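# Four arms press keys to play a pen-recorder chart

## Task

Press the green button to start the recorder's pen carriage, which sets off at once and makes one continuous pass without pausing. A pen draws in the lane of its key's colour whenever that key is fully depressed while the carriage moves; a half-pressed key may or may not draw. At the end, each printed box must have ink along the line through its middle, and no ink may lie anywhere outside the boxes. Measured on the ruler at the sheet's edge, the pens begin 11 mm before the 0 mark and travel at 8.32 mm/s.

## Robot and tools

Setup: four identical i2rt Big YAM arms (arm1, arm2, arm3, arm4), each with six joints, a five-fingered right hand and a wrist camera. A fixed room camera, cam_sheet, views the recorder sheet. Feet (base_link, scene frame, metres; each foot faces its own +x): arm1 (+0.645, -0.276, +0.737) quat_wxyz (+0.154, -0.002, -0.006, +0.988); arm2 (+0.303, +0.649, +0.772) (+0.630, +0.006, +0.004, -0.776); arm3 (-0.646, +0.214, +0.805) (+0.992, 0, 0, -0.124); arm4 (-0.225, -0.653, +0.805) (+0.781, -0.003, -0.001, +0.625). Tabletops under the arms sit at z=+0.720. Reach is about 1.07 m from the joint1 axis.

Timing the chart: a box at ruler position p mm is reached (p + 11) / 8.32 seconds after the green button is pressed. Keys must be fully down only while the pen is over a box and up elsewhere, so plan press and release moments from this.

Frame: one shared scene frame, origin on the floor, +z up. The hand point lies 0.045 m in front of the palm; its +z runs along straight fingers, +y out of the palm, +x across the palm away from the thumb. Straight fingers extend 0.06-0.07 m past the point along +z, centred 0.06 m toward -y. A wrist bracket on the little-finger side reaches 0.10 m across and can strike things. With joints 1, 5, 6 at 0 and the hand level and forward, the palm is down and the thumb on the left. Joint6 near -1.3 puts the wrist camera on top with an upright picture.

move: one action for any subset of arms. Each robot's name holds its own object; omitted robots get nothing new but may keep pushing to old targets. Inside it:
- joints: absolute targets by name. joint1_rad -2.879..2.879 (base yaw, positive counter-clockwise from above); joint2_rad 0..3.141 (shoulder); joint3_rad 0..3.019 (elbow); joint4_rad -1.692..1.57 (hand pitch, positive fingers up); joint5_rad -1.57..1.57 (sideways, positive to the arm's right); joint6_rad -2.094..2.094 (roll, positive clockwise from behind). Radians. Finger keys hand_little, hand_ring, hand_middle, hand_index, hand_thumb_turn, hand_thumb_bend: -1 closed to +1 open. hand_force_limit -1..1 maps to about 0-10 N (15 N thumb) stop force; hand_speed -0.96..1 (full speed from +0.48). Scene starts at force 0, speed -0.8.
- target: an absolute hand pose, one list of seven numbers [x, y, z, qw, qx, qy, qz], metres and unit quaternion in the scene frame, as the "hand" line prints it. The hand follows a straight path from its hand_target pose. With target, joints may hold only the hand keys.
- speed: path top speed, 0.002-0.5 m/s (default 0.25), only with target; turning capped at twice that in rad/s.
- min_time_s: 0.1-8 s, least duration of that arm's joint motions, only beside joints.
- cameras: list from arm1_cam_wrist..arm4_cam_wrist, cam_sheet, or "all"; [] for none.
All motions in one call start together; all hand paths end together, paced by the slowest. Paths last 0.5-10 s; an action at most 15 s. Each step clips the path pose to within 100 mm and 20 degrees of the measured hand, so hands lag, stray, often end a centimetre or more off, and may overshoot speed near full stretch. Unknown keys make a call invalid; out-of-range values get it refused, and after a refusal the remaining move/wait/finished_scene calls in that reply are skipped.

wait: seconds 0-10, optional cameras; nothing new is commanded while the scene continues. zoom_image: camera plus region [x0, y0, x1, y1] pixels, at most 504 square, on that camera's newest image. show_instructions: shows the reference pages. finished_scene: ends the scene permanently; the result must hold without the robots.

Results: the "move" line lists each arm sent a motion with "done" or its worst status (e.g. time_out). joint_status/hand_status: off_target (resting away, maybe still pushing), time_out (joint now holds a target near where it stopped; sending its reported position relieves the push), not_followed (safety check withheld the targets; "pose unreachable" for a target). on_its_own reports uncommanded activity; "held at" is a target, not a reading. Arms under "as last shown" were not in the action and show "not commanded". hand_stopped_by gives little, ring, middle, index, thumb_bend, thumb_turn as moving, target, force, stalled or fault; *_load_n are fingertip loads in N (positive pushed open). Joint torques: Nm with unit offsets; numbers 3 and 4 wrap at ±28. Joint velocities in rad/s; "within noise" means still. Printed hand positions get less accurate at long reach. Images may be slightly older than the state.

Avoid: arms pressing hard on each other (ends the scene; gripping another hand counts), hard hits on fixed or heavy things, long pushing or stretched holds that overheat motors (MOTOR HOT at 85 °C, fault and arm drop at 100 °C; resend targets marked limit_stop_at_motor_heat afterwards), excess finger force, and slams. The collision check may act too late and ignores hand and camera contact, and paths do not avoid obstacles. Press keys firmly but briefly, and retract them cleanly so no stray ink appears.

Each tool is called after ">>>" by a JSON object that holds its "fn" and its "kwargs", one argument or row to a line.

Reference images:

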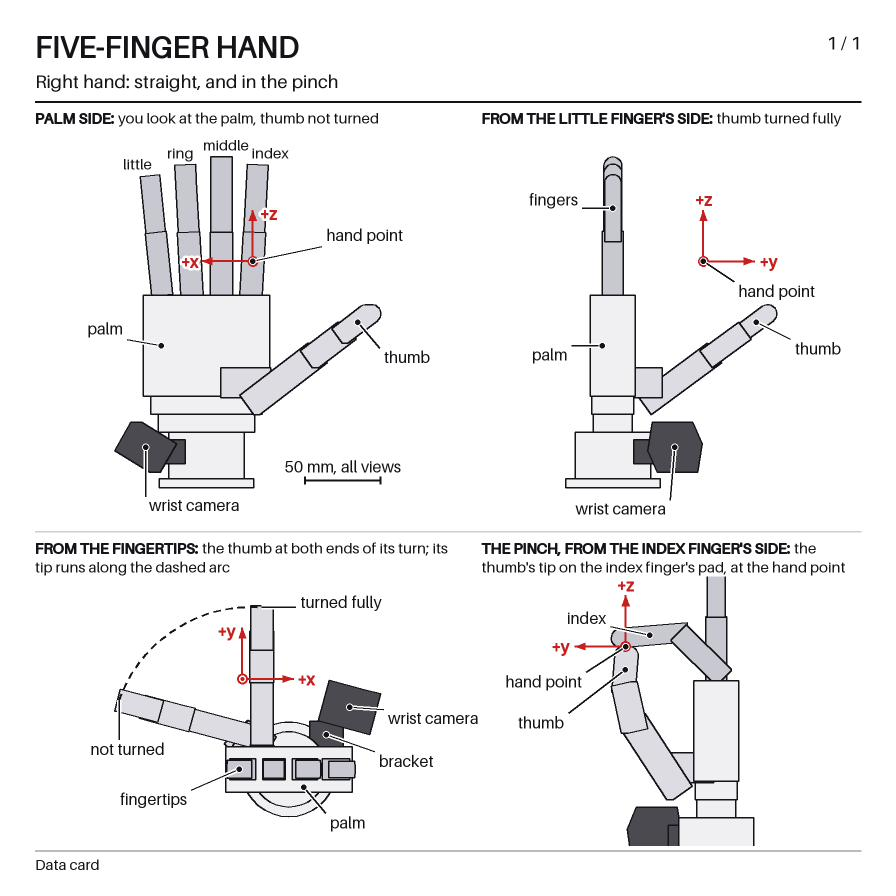

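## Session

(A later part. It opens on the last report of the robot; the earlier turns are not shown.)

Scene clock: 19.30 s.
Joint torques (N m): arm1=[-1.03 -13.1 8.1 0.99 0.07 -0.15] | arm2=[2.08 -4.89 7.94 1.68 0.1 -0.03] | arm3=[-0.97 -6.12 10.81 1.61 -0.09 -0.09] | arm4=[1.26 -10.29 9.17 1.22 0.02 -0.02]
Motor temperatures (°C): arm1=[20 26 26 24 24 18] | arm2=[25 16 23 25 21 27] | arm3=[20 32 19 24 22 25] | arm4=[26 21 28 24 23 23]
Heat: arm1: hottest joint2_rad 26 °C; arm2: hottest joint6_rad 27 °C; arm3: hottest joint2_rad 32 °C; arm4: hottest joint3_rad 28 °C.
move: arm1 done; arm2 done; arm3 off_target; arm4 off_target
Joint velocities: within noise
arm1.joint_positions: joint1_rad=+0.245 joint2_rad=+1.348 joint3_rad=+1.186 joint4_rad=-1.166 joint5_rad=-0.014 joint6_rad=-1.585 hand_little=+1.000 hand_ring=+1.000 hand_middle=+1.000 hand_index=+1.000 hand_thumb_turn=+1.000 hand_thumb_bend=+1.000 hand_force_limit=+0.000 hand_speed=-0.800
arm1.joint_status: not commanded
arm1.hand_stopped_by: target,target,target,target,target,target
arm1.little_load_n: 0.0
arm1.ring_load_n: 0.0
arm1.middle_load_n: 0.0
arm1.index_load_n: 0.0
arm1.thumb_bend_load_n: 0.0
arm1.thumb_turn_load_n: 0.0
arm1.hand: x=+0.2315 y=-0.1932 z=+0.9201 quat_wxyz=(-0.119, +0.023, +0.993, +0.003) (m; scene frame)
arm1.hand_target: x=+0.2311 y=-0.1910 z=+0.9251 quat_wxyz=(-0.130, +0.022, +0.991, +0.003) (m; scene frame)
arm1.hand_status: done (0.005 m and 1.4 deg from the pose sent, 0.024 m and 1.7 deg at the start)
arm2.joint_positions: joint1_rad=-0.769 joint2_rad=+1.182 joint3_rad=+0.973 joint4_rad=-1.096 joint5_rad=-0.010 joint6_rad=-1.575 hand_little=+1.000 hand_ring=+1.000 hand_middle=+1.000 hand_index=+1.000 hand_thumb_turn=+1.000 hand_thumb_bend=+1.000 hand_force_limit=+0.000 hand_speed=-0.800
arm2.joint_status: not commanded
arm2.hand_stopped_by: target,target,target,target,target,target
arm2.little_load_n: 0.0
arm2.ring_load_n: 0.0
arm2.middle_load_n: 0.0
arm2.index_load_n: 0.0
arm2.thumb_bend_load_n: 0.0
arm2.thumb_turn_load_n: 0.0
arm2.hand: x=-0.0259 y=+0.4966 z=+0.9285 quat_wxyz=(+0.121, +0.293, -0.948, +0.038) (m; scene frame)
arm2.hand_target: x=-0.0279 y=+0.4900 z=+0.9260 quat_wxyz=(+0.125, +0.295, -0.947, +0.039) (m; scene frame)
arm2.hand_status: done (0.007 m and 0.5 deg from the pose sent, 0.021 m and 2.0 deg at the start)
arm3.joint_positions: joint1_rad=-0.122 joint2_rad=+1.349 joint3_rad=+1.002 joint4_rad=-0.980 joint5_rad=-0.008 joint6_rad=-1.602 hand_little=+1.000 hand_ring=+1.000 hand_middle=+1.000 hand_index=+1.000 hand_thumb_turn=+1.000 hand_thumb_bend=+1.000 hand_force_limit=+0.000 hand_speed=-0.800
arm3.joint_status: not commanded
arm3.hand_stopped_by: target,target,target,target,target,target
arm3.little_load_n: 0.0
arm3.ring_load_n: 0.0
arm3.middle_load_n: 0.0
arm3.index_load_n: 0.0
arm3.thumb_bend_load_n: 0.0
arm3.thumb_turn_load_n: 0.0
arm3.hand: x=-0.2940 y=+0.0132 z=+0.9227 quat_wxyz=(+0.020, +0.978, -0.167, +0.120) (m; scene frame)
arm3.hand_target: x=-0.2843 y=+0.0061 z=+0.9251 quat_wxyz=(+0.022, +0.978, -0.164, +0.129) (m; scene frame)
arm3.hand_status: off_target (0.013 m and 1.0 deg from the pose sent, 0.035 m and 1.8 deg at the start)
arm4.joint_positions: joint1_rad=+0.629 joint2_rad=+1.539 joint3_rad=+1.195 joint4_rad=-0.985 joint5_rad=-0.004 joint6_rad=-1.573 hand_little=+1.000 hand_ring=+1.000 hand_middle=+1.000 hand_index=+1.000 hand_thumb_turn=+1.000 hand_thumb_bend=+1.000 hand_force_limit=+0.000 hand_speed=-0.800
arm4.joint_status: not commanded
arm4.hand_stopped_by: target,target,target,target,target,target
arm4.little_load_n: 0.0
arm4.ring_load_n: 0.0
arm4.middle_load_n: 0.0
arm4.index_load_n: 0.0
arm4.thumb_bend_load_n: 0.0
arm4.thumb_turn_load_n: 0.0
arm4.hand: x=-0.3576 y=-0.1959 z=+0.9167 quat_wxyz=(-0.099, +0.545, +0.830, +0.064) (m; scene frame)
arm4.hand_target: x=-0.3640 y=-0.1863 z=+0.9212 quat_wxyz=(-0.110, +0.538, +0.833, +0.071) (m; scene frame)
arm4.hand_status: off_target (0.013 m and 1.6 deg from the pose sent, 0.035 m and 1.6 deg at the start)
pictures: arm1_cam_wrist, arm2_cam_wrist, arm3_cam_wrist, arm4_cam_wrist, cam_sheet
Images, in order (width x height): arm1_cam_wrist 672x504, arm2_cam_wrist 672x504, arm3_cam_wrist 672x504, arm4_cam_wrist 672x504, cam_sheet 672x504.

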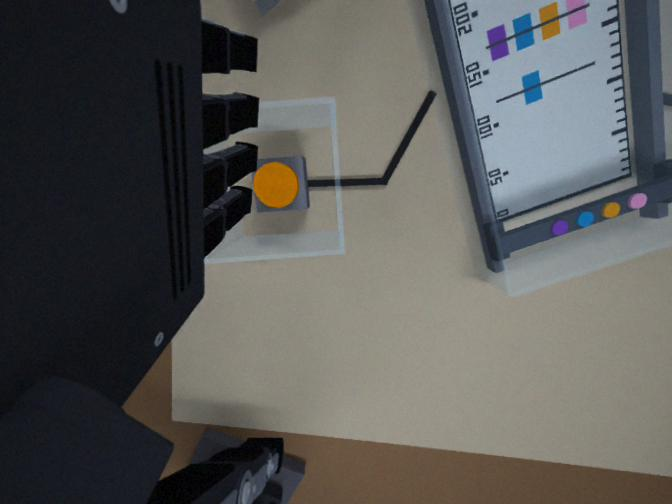

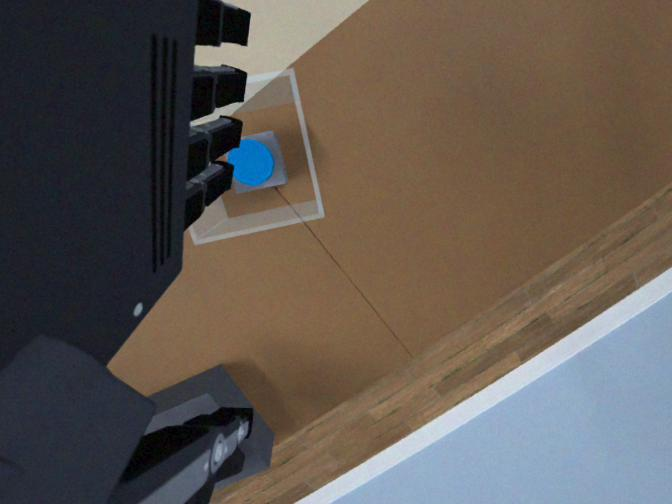

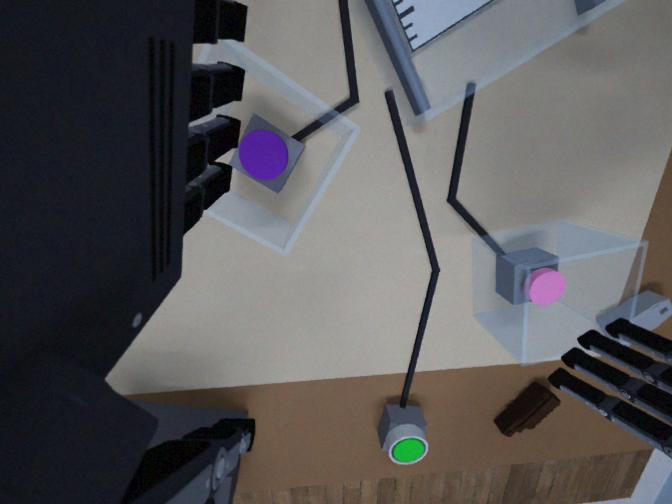

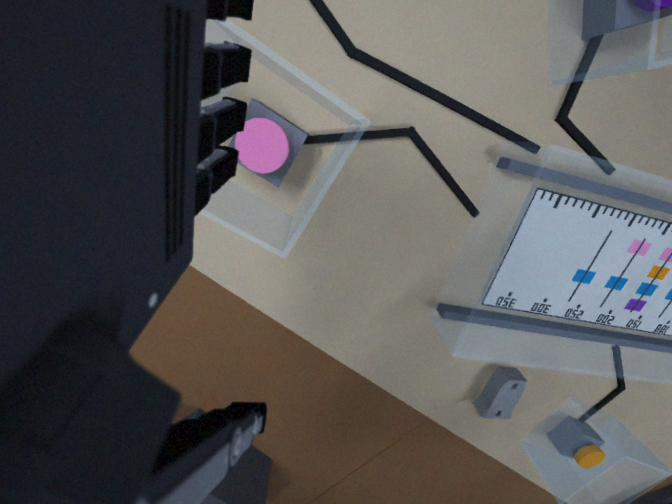

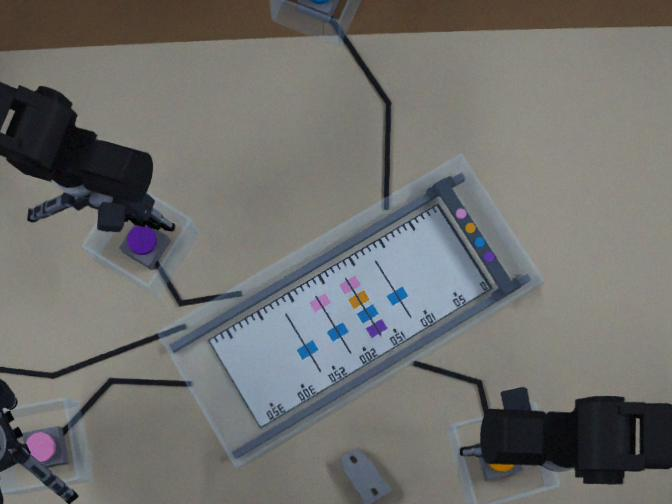

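>>> {"fn": "move", "kwargs": {
  "arm1": {"joints":{"hand_speed":0.2,"hand_little":-1,"hand_ring":-1,"hand_middle":-1}},
  "arm2": {"joints":{"hand_speed":0.2,"hand_little":-1,"hand_ring":-1,"hand_middle":-1}},
  "arm3": {"joints":{"hand_speed":0.2,"hand_little":-1,"hand_ring":-1,"hand_middle":-1}},
  "arm4": {"joints":{"hand_speed":0.2,"hand_little":-1,"hand_ring":-1,"hand_middle":-1}}
}}

>>> {"fn": "move", "kwargs": {
  "arm1": {"target":[0.228,-0.186,0.875,-0.1305,0.0216,0.9912,0.0028],"speed":0.06},
  "arm2": {"target":[-0.0316,0.4906,0.878,0.1246,0.2948,-0.9466,0.0388],"speed":0.06},
  "arm3": {"target":[-0.281,-0.002,0.876,0.0215,0.9778,-0.1636,0.1287],"speed":0.06},
  "arm4": {"target":[-0.360,-0.178,0.877,-0.1096,0.5377,0.8329,0.0708],"speed":0.06},
  "cameras": ["all"]
}}

Scene clock: 22.07 s.
Joint torques (N m): arm1=[-1.03 -13.04 8.09 0.99 0.11 -0.14] | arm2=[2.2 -4.95 7.97 1.69 0.1 -0.04] | arm3=[-0.85 -6.12 10.8 1.47 -0.06 -0.07] | arm4=[1.03 -10.34 9.16 1.21 0.06 -0.03]
Motor temperatures (°C): arm1=[20 26 26 24 24 18] | arm2=[25 16 24 25 21 27] | arm3=[20 32 20 24 22 25] | arm4=[26 22 28 24 23 23]
Heat: arm1: hottest joint2_rad 26 °C; arm2: hottest joint6_rad 27 °C; arm3: hottest joint2_rad 32 °C; arm4: hottest joint3_rad 28 °C.
move: arm1 done; arm2 done; arm3 done; arm4 done
Joint velocities: arm1=[within noise] | arm2=[-0.015 -0.015 0.002 0.012 0.154 0.051] | arm3=[within noise] | arm4=[within noise]
arm1.joint_positions: joint1_rad=+0.245 joint2_rad=+1.348 joint3_rad=+1.186 joint4_rad=-1.166 joint5_rad=-0.014 joint6_rad=-1.587 hand_little=-1.000 hand_ring=-1.000 hand_middle=-1.000 hand_index=+1.000 hand_thumb_turn=+1.000 hand_thumb_bend=+1.000 hand_force_limit=+0.000 hand_speed=+0.200
arm1.joint_status: all done
arm1.hand_stopped_by: target,target,target,target,target,target
arm1.little_load_n: 0.0
arm1.ring_load_n: 0.0
arm1.middle_load_n: 0.0
arm1.index_load_n: 0.0
arm1.thumb_bend_load_n: 0.0
arm1.thumb_turn_load_n: 0.0
arm1.hand: x=+0.2313 y=-0.1933 z=+0.9201 quat_wxyz=(-0.119, +0.022, +0.993, +0.003) (m; scene frame)
arm1.hand_target: x=+0.2311 y=-0.1910 z=+0.9250 quat_wxyz=(-0.130, +0.022, +0.991, +0.003) (m; scene frame)
arm1.hand_status: not commanded
arm2.joint_positions: joint1_rad=-0.769 joint2_rad=+1.182 joint3_rad=+0.973 joint4_rad=-1.096 joint5_rad=-0.010 joint6_rad=-1.574 hand_little=-1.000 hand_ring=-1.000 hand_middle=-1.000 hand_index=+1.000 hand_thumb_turn=+1.000 hand_thumb_bend=+1.000 hand_force_limit=+0.000 hand_speed=+0.200
arm2.joint_status: all done
arm2.hand_stopped_by: target,target,target,target,target,target
arm2.little_load_n: 0.0
arm2.ring_load_n: 0.0
arm2.middle_load_n: 0.0
arm2.index_load_n: 0.0
arm2.thumb_bend_load_n: 0.0
arm2.thumb_turn_load_n: 0.0
arm2.hand: x=-0.0259 y=+0.4968 z=+0.9285 quat_wxyz=(+0.121, +0.293, -0.948, +0.038) (m; scene frame)
arm2.hand_target: x=-0.0279 y=+0.4901 z=+0.9261 quat_wxyz=(+0.125, +0.295, -0.947, +0.039) (m; scene frame)
arm2.hand_status: not commanded
arm3.joint_positions: joint1_rad=-0.122 joint2_rad=+1.349 joint3_rad=+1.002 joint4_rad=-0.980 joint5_rad=-0.009 joint6_rad=-1.604 hand_little=-1.000 hand_ring=-1.000 hand_middle=-1.000 hand_index=+1.000 hand_thumb_turn=+1.000 hand_thumb_bend=+1.000 hand_force_limit=+0.000 hand_speed=+0.200
arm3.joint_status: all done
arm3.hand_stopped_by: target,target,target,target,target,target
arm3.little_load_n: 0.0
arm3.ring_load_n: 0.0
arm3.middle_load_n: 0.0
arm3.index_load_n: 0.0
arm3.thumb_bend_load_n: 0.0
arm3.thumb_turn_load_n: 0.0
arm3.hand: x=-0.2939 y=+0.0132 z=+0.9227 quat_wxyz=(+0.020, +0.979, -0.166, +0.120) (m; scene frame)
arm3.hand_target: x=-0.2843 y=+0.0061 z=+0.9251 quat_wxyz=(+0.022, +0.978, -0.164, +0.129) (m; scene frame)
arm3.hand_status: not commanded
arm4.joint_positions: joint1_rad=+0.629 joint2_rad=+1.539 joint3_rad=+1.195 joint4_rad=-0.985 joint5_rad=-0.005 joint6_rad=-1.575 hand_little=-1.000 hand_ring=-1.000 hand_middle=-1.000 hand_index=+1.000 hand_thumb_turn=+1.000 hand_thumb_bend=+1.000 hand_force_limit=+0.000 hand_speed=+0.200
arm4.joint_status: all done
arm4.hand_stopped_by: target,target,target,target,target,target
arm4.little_load_n: 0.0
arm4.ring_load_n: 0.0
arm4.middle_load_n: 0.0
arm4.index_load_n: 0.0
arm4.thumb_bend_load_n: -0.5
arm4.thumb_turn_load_n: 0.0
arm4.hand: x=-0.3577 y=-0.1958 z=+0.9167 quat_wxyz=(-0.099, +0.544, +0.831, +0.064) (m; scene frame)
arm4.hand_target: x=-0.3641 y=-0.1862 z=+0.9212 quat_wxyz=(-0.110, +0.538, +0.833, +0.071) (m; scene frame)
arm4.hand_status: not commanded
pictures: none

Scene clock: 23.57 s.
Joint torques (N m): arm1=[-1.38 -9.47 7.98 1.05 0.08 -0.16] | arm2=[1.67 -5.25 7.64 1.66 0.03 -0.11] | arm3=[-0.21 -6.36 8.34 1.61 -0.04 -0.06] | arm4=[-0.15 -10.46 7.57 1.14 -0.03 -0.03]
Motor temperatures (°C): arm1=[20 26 27 24 23 18] | arm2=[25 16 24 25 21 27] | arm3=[20 32 20 24 22 25] | arm4=[26 22 28 24 23 23]
Heat: arm1: hottest joint3_rad 27 °C; arm2: hottest joint6_rad 27 °C; arm3: hottest joint2_rad 32 °C; arm4: hottest joint3_rad 28 °C.
move: arm1 off_target; arm2 done; arm3 done; arm4 done
Joint velocities: within noise
arm1.joint_positions: joint1_rad=+0.239 joint2_rad=+1.349 joint3_rad=+1.088 joint4_rad=-1.030 joint5_rad=-0.017 joint6_rad=-1.595 hand_little=-1.000 hand_ring=-1.000 hand_middle=-1.000 hand_index=+1.000 hand_thumb_turn=+1.000 hand_thumb_bend=+1.000 hand_force_limit=+0.000 hand_speed=+0.200
arm1.joint_status: not commanded
arm1.hand_stopped_by: target,target,target,target,target,target
arm1.little_load_n: 0.0
arm1.ring_load_n: 0.0
arm1.middle_load_n: 0.0
arm1.index_load_n: 0.0
arm1.thumb_bend_load_n: 0.0
arm1.thumb_turn_load_n: 0.0
arm1.hand: x=+0.2293 y=-0.1903 z=+0.8846 quat_wxyz=(-0.137, +0.021, +0.990, +0.004) (m; scene frame)
arm1.hand_target: x=+0.2282 y=-0.1861 z=+0.8751 quat_wxyz=(-0.130, +0.022, +0.991, +0.003) (m; scene frame)
arm1.hand_status: off_target (0.011 m and 0.7 deg from the pose sent, 0.046 m and 1.4 deg at the start)
arm2.joint_positions: joint1_rad=-0.769 joint2_rad=+1.230 joint3_rad=+0.881 joint4_rad=-0.956 joint5_rad=-0.010 joint6_rad=-1.574 hand_little=-1.000 hand_ring=-1.000 hand_middle=-1.000 hand_index=+1.000 hand_thumb_turn=+1.000 hand_thumb_bend=+1.000 hand_force_limit=+0.000 hand_speed=+0.200
arm2.joint_status: not commanded
arm2.hand_stopped_by: target,target,target,target,target,target
arm2.little_load_n: 0.0
arm2.ring_load_n: 0.0
arm2.middle_load_n: 0.0
arm2.index_load_n: 0.0
arm2.thumb_bend_load_n: 0.0
arm2.thumb_turn_load_n: 0.0
arm2.hand: x=-0.0287 y=+0.4954 z=+0.8806 quat_wxyz=(+0.121, +0.293, -0.948, +0.038) (m; scene frame)
arm2.hand_target: x=-0.0315 y=+0.4907 z=+0.8781 quat_wxyz=(+0.125, +0.295, -0.947, +0.039) (m; scene frame)
arm2.hand_status: done (0.006 m and 0.5 deg from the pose sent, 0.051 m and 0.5 deg at the start)
arm3.joint_positions: joint1_rad=-0.136 joint2_rad=+1.415 joint3_rad=+0.955 joint4_rad=-0.841 joint5_rad=-0.013 joint6_rad=-1.618 hand_little=-1.000 hand_ring=-1.000 hand_middle=-1.000 hand_index=+1.000 hand_thumb_turn=+1.000 hand_thumb_bend=+1.000 hand_force_limit=+0.000 hand_speed=+0.200
arm3.joint_status: not commanded
arm3.hand_stopped_by: target,target,target,target,target,target
arm3.little_load_n: 0.0
arm3.ring_load_n: 0.0
arm3.middle_load_n: 0.0
arm3.index_load_n: 0.0
arm3.thumb_bend_load_n: 0.0
arm3.thumb_turn_load_n: 0.0
arm3.hand: x=-0.2815 y=+0.0027 z=+0.8840 quat_wxyz=(+0.023, +0.977, -0.165, +0.133) (m; scene frame)
arm3.hand_target: x=-0.2813 y=-0.0018 z=+0.8761 quat_wxyz=(+0.022, +0.978, -0.164, +0.129) (m; scene frame)
arm3.hand_status: done (0.009 m and 0.5 deg from the pose sent, 0.051 m and 1.0 deg at the start)
arm4.joint_positions: joint1_rad=+0.629 joint2_rad=+1.595 joint3_rad=+1.156 joint4_rad=-0.872 joint5_rad=-0.007 joint6_rad=-1.587 hand_little=-1.000 hand_ring=-1.000 hand_middle=-1.000 hand_index=+1.000 hand_thumb_turn=+1.000 hand_thumb_bend=+1.000 hand_force_limit=+0.000 hand_speed=+0.200
arm4.joint_status: not commanded
arm4.hand_stopped_by: target,target,target,target,target,target
arm4.little_load_n: 0.0
arm4.ring_load_n: 0.0
arm4.middle_load_n: 0.0
arm4.index_load_n: 0.0
arm4.thumb_bend_load_n: 0.0
arm4.thumb_turn_load_n: 0.0
arm4.hand: x=-0.3627 y=-0.1842 z=+0.8799 quat_wxyz=(-0.107, +0.538, +0.833, +0.069) (m; scene frame)
arm4.hand_target: x=-0.3600 y=-0.1781 z=+0.8771 quat_wxyz=(-0.110, +0.538, +0.833, +0.071) (m; scene frame)
arm4.hand_status: done (0.007 m and 0.4 deg from the pose sent, 0.044 m and 1.6 deg at the start)
pictures: arm1_cam_wrist, arm2_cam_wrist, arm3_cam_wrist, arm4_cam_wrist, cam_sheet
Images, in order (width x height): arm1_cam_wrist 672x504, arm2_cam_wrist 672x504, arm3_cam_wrist 672x504, arm4_cam_wrist 672x504, cam_sheet 672x504.

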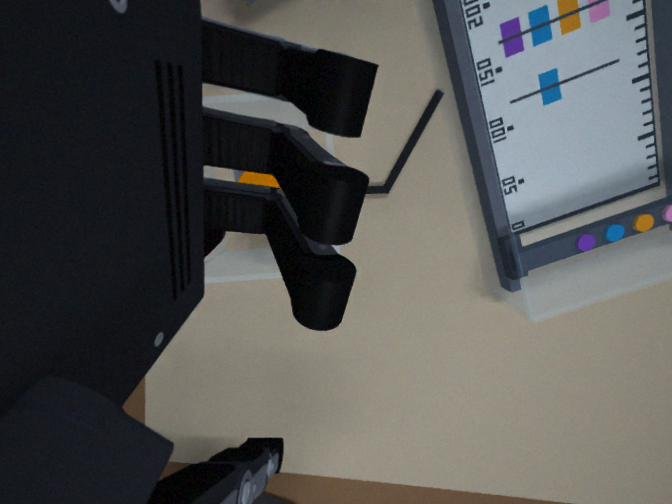

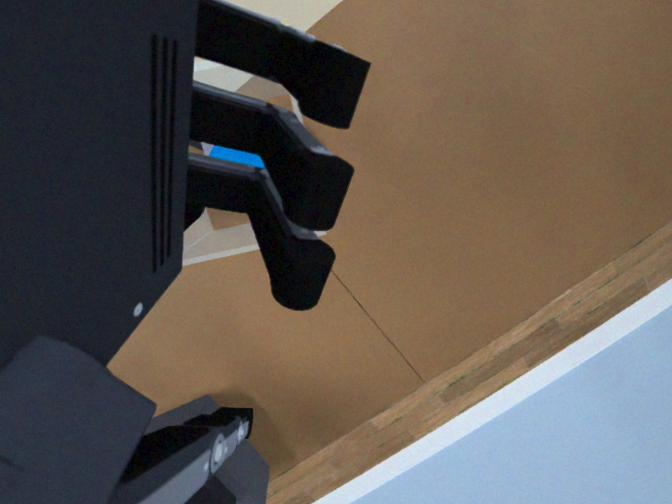

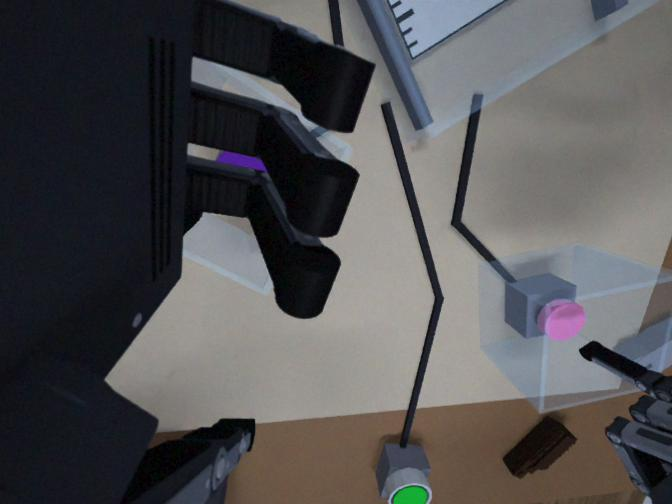

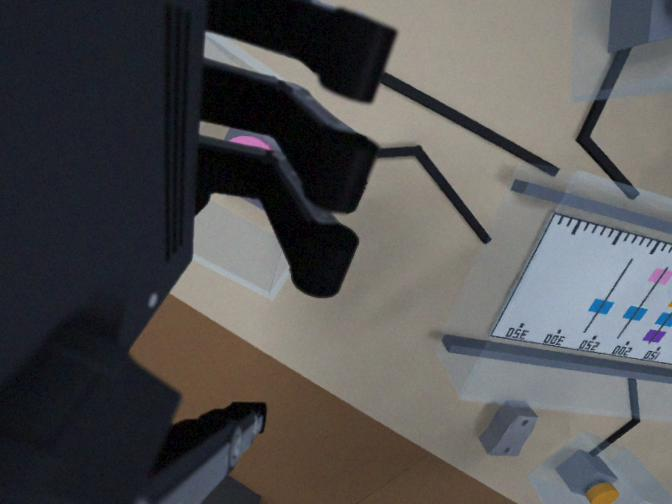

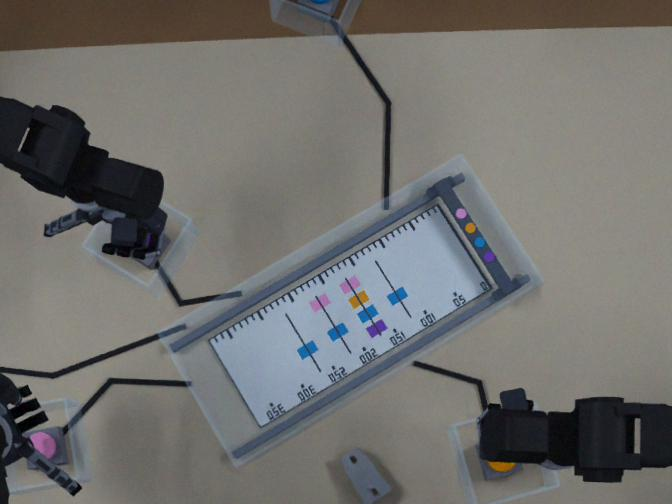

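>>> {"fn": "zoom_image", "kwargs": {
  "camera": "arm3_cam_wrist",
  "region": [460, 220, 672, 420]
}}

>>> {"fn": "zoom_image", "kwargs": {
  "camera": "arm3_cam_wrist",
  "region": [180, 40, 380, 300]
}}

>>> {"fn": "zoom_image", "kwargs": {
  "camera": "cam_sheet",
  "region": [60, 140, 240, 300]
}}

>>> {"fn": "zoom_image", "kwargs": {
  "camera": "cam_sheet",
  "region": [0, 380, 120, 504]
}}

Scaled by 2.377 from the camera's 672x504 image, which has a finer 960x720 frame.

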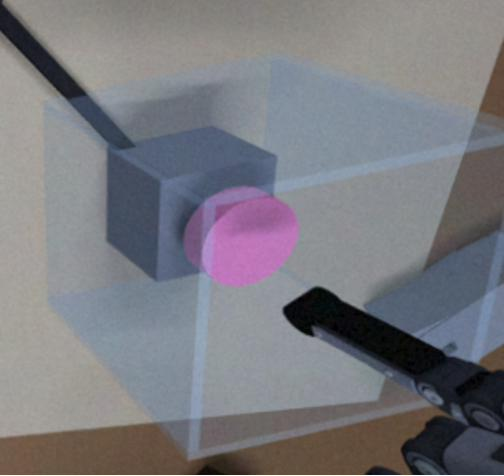

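Scaled by 1.938 from the camera's 672x504 image, which has a finer 960x720 frame.

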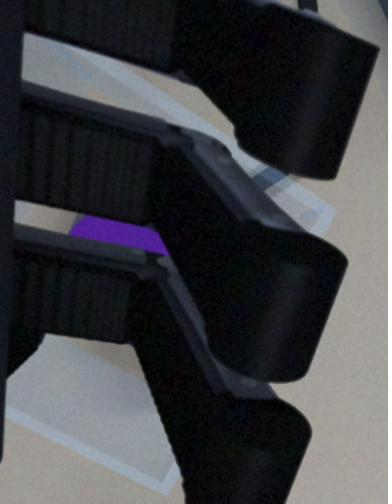

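Scaled by 2.800 from the camera's 672x504 image, which has a finer 960x720 frame.

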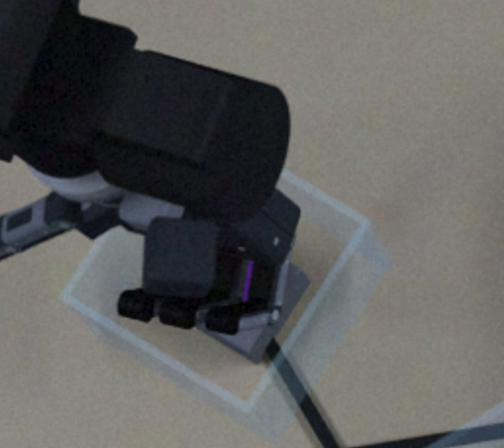

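Scaled by 4.065 from the camera's 672x504 image, which has a finer 960x720 frame.

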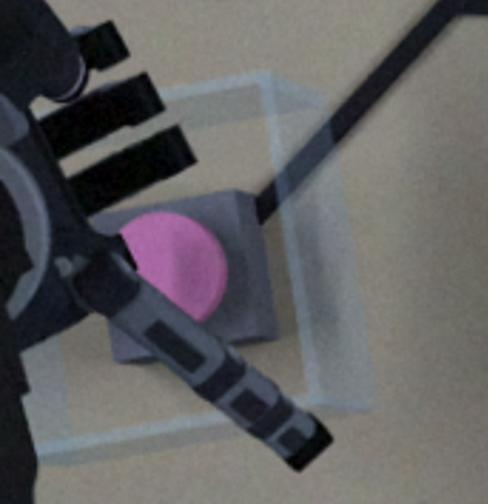

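>>> {"fn": "move", "kwargs": {
  "arm1": {"target":[0.228,-0.186,0.835,-0.1305,0.0216,0.9912,0.0028],"speed":0.06},
  "arm2": {"target":[-0.0316,0.4906,0.835,0.1246,0.2948,-0.9466,0.0388],"speed":0.06},
  "arm3": {"target":[-0.281,-0.002,0.835,0.0215,0.9778,-0.1636,0.1287],"speed":0.06},
  "arm4": {"target":[-0.360,-0.178,0.835,-0.1096,0.5377,0.8329,0.0708],"speed":0.06},
  "cameras": ["all"]
}}

>>> {"fn": "zoom_image", "kwargs": {
  "camera": "arm3_cam_wrist",
  "region": [460, 240, 672, 440]
}}

Scene clock: 25.93 s.
Joint torques (N m): arm1=[-1.32 -9.82 7.73 1.05 0.1 -0.15] | arm2=[1.73 -5.48 7.21 1.66 0.05 -0.1] | arm3=[-1.14 -6.89 8.01 1.66 -0.03 -0.08] | arm4=[-0.56 -9.35 6.75 1.88 -0.02 -0.05]
Motor temperatures (°C): arm1=[20 26 27 24 23 18] | arm2=[25 16 24 25 21 27] | arm3=[20 32 20 24 22 25] | arm4=[26 22 29 24 22 23]
Heat: arm1: hottest joint3_rad 27 °C; arm2: hottest joint6_rad 27 °C; arm3: hottest joint2_rad 32 °C; arm4: hottest joint3_rad 29 °C.
move: arm1 done; arm2 done; arm3 done; arm4 off_target
Joint velocities: within noise
arm1.joint_positions: joint1_rad=+0.239 joint2_rad=+1.388 joint3_rad=+1.013 joint4_rad=-0.919 joint5_rad=-0.017 joint6_rad=-1.595 hand_little=-1.000 hand_ring=-1.000 hand_middle=-1.000 hand_index=+1.000 hand_thumb_turn=+1.000 hand_thumb_bend=+1.000 hand_force_limit=+0.000 hand_speed=+0.200
arm1.joint_status: not commanded
arm1.hand_stopped_by: target,target,target,target,target,target
arm1.little_load_n: 0.0
arm1.ring_load_n: 0.0
arm1.middle_load_n: 0.0
arm1.index_load_n: 0.0
arm1.thumb_bend_load_n: 0.0
arm1.thumb_turn_load_n: 0.0
arm1.hand: x=+0.2288 y=-0.1898 z=+0.8438 quat_wxyz=(-0.136, +0.021, +0.991, +0.003) (m; scene frame)
arm1.hand_target: x=+0.2283 y=-0.1861 z=+0.8352 quat_wxyz=(-0.130, +0.022, +0.991, +0.003) (m; scene frame)
arm1.hand_status: done (0.010 m and 0.6 deg from the pose sent, 0.050 m and 0.7 deg at the start)
arm2.joint_positions: joint1_rad=-0.769 joint2_rad=+1.285 joint3_rad=+0.805 joint4_rad=-0.825 joint5_rad=-0.010 joint6_rad=-1.574 hand_little=-1.000 hand_ring=-1.000 hand_middle=-1.000 hand_index=+1.000 hand_thumb_turn=+1.000 hand_thumb_bend=+1.000 hand_force_limit=+0.000 hand_speed=+0.200
arm2.joint_status: not commanded
arm2.hand_stopped_by: target,target,target,target,target,target
arm2.little_load_n: 0.0
arm2.ring_load_n: 0.0
arm2.middle_load_n: 0.0
arm2.index_load_n: 0.0
arm2.thumb_bend_load_n: 0.0
arm2.thumb_turn_load_n: 0.0
arm2.hand: x=-0.0294 y=+0.4953 z=+0.8379 quat_wxyz=(+0.122, +0.293, -0.948, +0.038) (m; scene frame)
arm2.hand_target: x=-0.0316 y=+0.4907 z=+0.8351 quat_wxyz=(+0.125, +0.295, -0.947, +0.039) (m; scene frame)
arm2.hand_status: done (0.006 m and 0.4 deg from the pose sent, 0.046 m and 0.5 deg at the start)
arm3.joint_positions: joint1_rad=-0.136 joint2_rad=+1.477 joint3_rad=+0.897 joint4_rad=-0.721 joint5_rad=-0.013 joint6_rad=-1.618 hand_little=-1.000 hand_ring=-1.000 hand_middle=-1.000 hand_index=+1.000 hand_thumb_turn=+1.000 hand_thumb_bend=+1.000 hand_force_limit=+0.000 hand_speed=+0.200
arm3.joint_status: not commanded
arm3.hand_stopped_by: target,target,target,target,target,target
arm3.little_load_n: 0.0
arm3.ring_load_n: 0.0
arm3.middle_load_n: 0.0
arm3.index_load_n: 0.0
arm3.thumb_bend_load_n: 0.0
arm3.thumb_turn_load_n: 0.0
arm3.hand: x=-0.2804 y=+0.0022 z=+0.8434 quat_wxyz=(+0.023, +0.977, -0.165, +0.133) (m; scene frame)
arm3.hand_target: x=-0.2811 y=-0.0019 z=+0.8352 quat_wxyz=(+0.022, +0.978, -0.164, +0.129) (m; scene frame)
arm3.hand_status: done (0.009 m and 0.6 deg from the pose sent, 0.049 m and 0.5 deg at the start)
arm4.joint_positions: joint1_rad=+0.629 joint2_rad=+1.630 joint3_rad=+1.106 joint4_rad=-0.782 joint5_rad=-0.007 joint6_rad=-1.587 hand_little=-1.000 hand_ring=-1.000 hand_middle=-1.000 hand_index=+1.000 hand_thumb_turn=+1.000 hand_thumb_bend=+1.000 hand_force_limit=+0.000 hand_speed=+0.200
arm4.joint_status: not commanded
arm4.hand_stopped_by: target,target,target,target,target,target
arm4.little_load_n: 0.0
arm4.ring_load_n: 0.5
arm4.middle_load_n: 0.0
arm4.index_load_n: 0.0
arm4.thumb_bend_load_n: 0.0
arm4.thumb_turn_load_n: 0.0
arm4.hand: x=-0.3623 y=-0.1847 z=+0.8486 quat_wxyz=(-0.109, +0.538, +0.833, +0.070) (m; scene frame)
arm4.hand_target: x=-0.3599 y=-0.1786 z=+0.8354 quat_wxyz=(-0.109, +0.538, +0.833, +0.071) (m; scene frame)
arm4.hand_status: off_target (0.015 m and 0.1 deg from the pose sent, 0.045 m and 0.5 deg at the start)
pictures: arm1_cam_wrist, arm2_cam_wrist, arm3_cam_wrist, arm4_cam_wrist, cam_sheet
Images, in order (width x height): arm1_cam_wrist 672x504, arm2_cam_wrist 672x504, arm3_cam_wrist 672x504, arm4_cam_wrist 672x504, cam_sheet 672x504.

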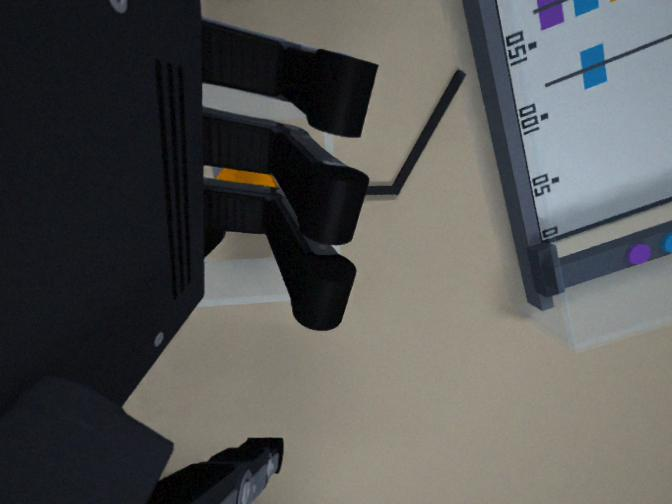

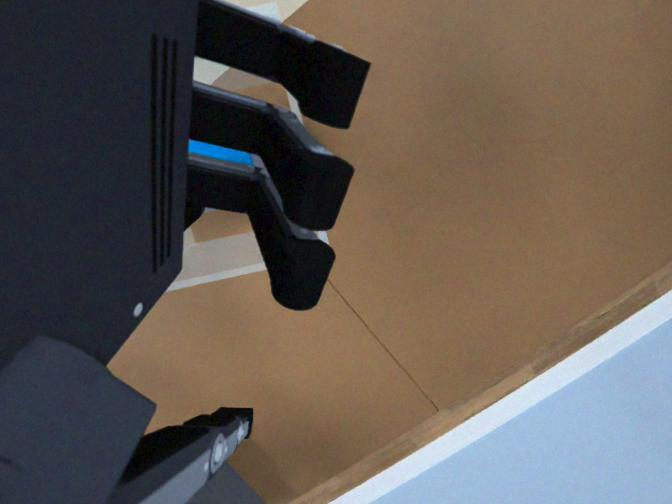

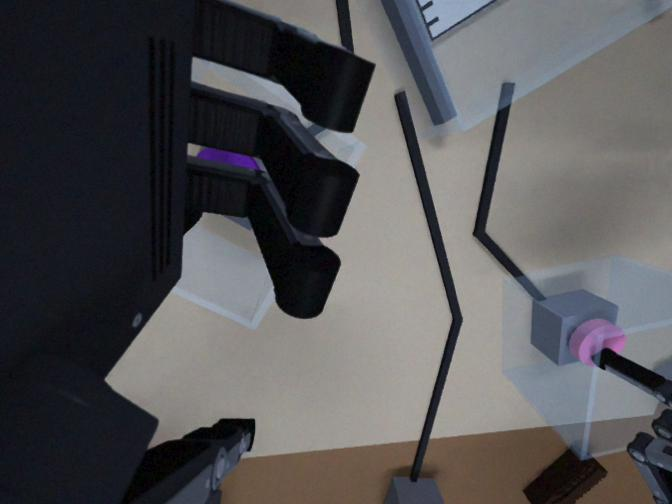

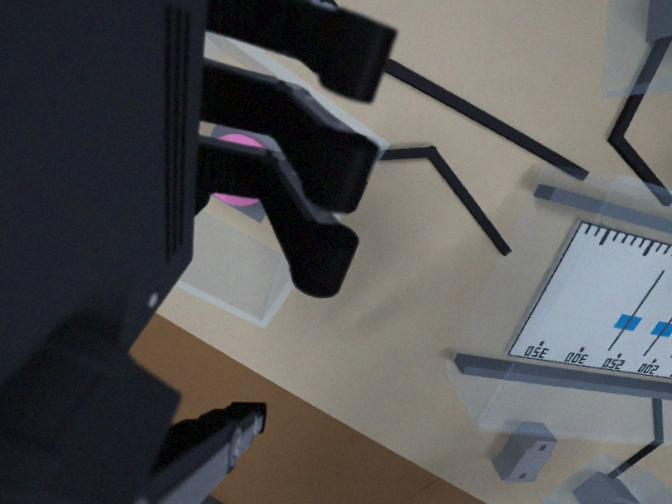

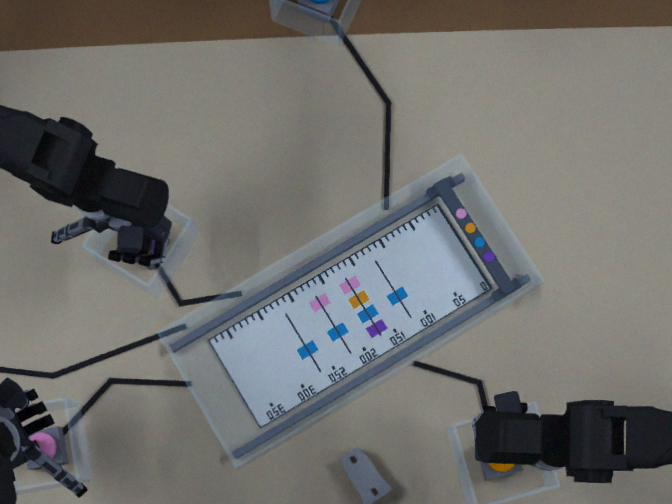

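Scaled by 2.377 from the camera's 672x504 image, which has a finer 960x720 frame.

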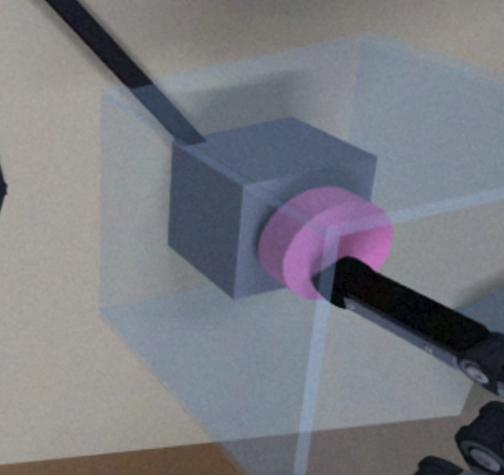

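>>> {"fn": "zoom_image", "kwargs": {
  "camera": "arm1_cam_wrist",
  "region": [180, 100, 360, 260]
}}

>>> {"fn": "zoom_image", "kwargs": {
  "camera": "arm2_cam_wrist",
  "region": [160, 80, 340, 240]
}}

>>> {"fn": "zoom_image", "kwargs": {
  "camera": "arm3_cam_wrist",
  "region": [160, 80, 340, 240]
}}

>>> {"fn": "zoom_image", "kwargs": {
  "camera": "arm4_cam_wrist",
  "region": [170, 80, 350, 240]
}}

>>> {"fn": "zoom_image", "kwargs": {
  "camera": "cam_sheet",
  "region": [440, 380, 580, 504]
}}

Scaled by 2.800 from the camera's 672x504 image, which has a finer 960x720 frame.

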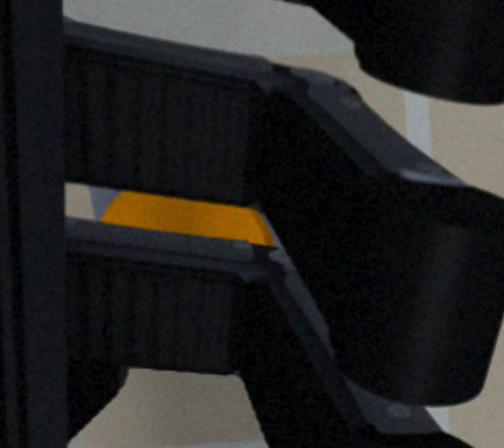

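Scaled by 2.800 from the camera's 672x504 image, which has a finer 960x720 frame.

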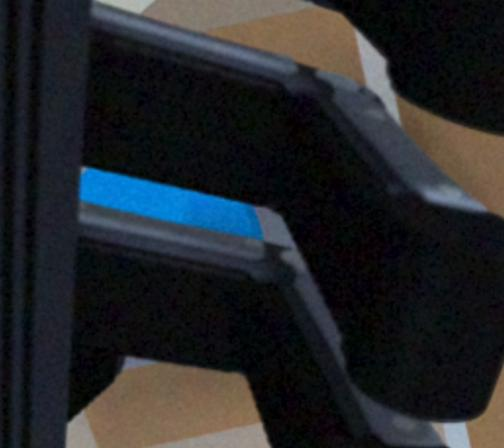

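Scaled by 2.800 from the camera's 672x504 image, which has a finer 960x720 frame.

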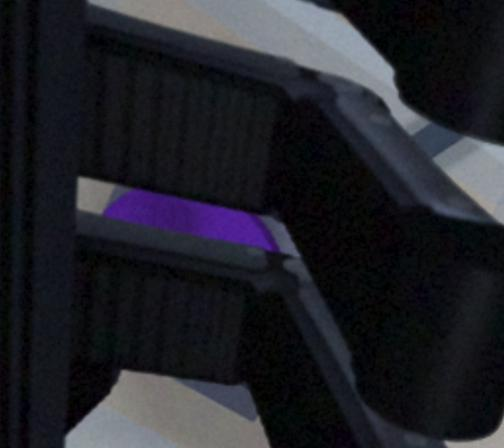

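Scaled by 2.800 from the camera's 672x504 image, which has a finer 960x720 frame.

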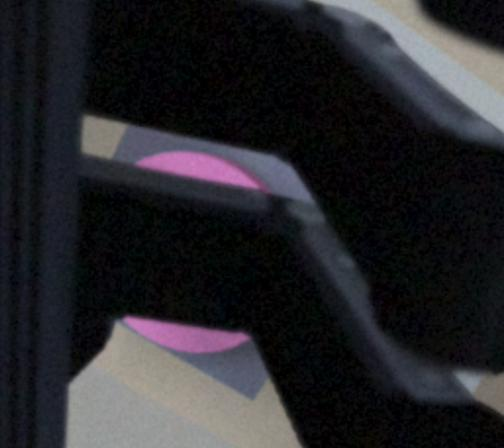

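Scaled by 3.600 from the camera's 672x504 image, which has a finer 960x720 frame.

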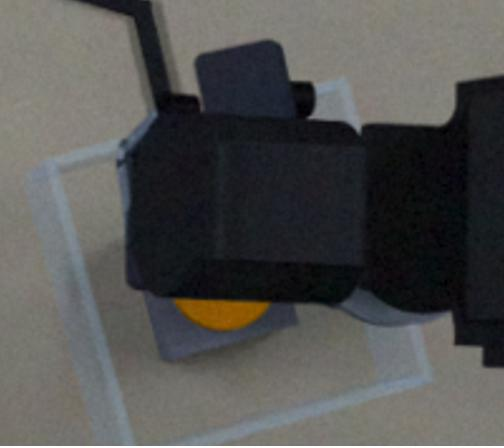

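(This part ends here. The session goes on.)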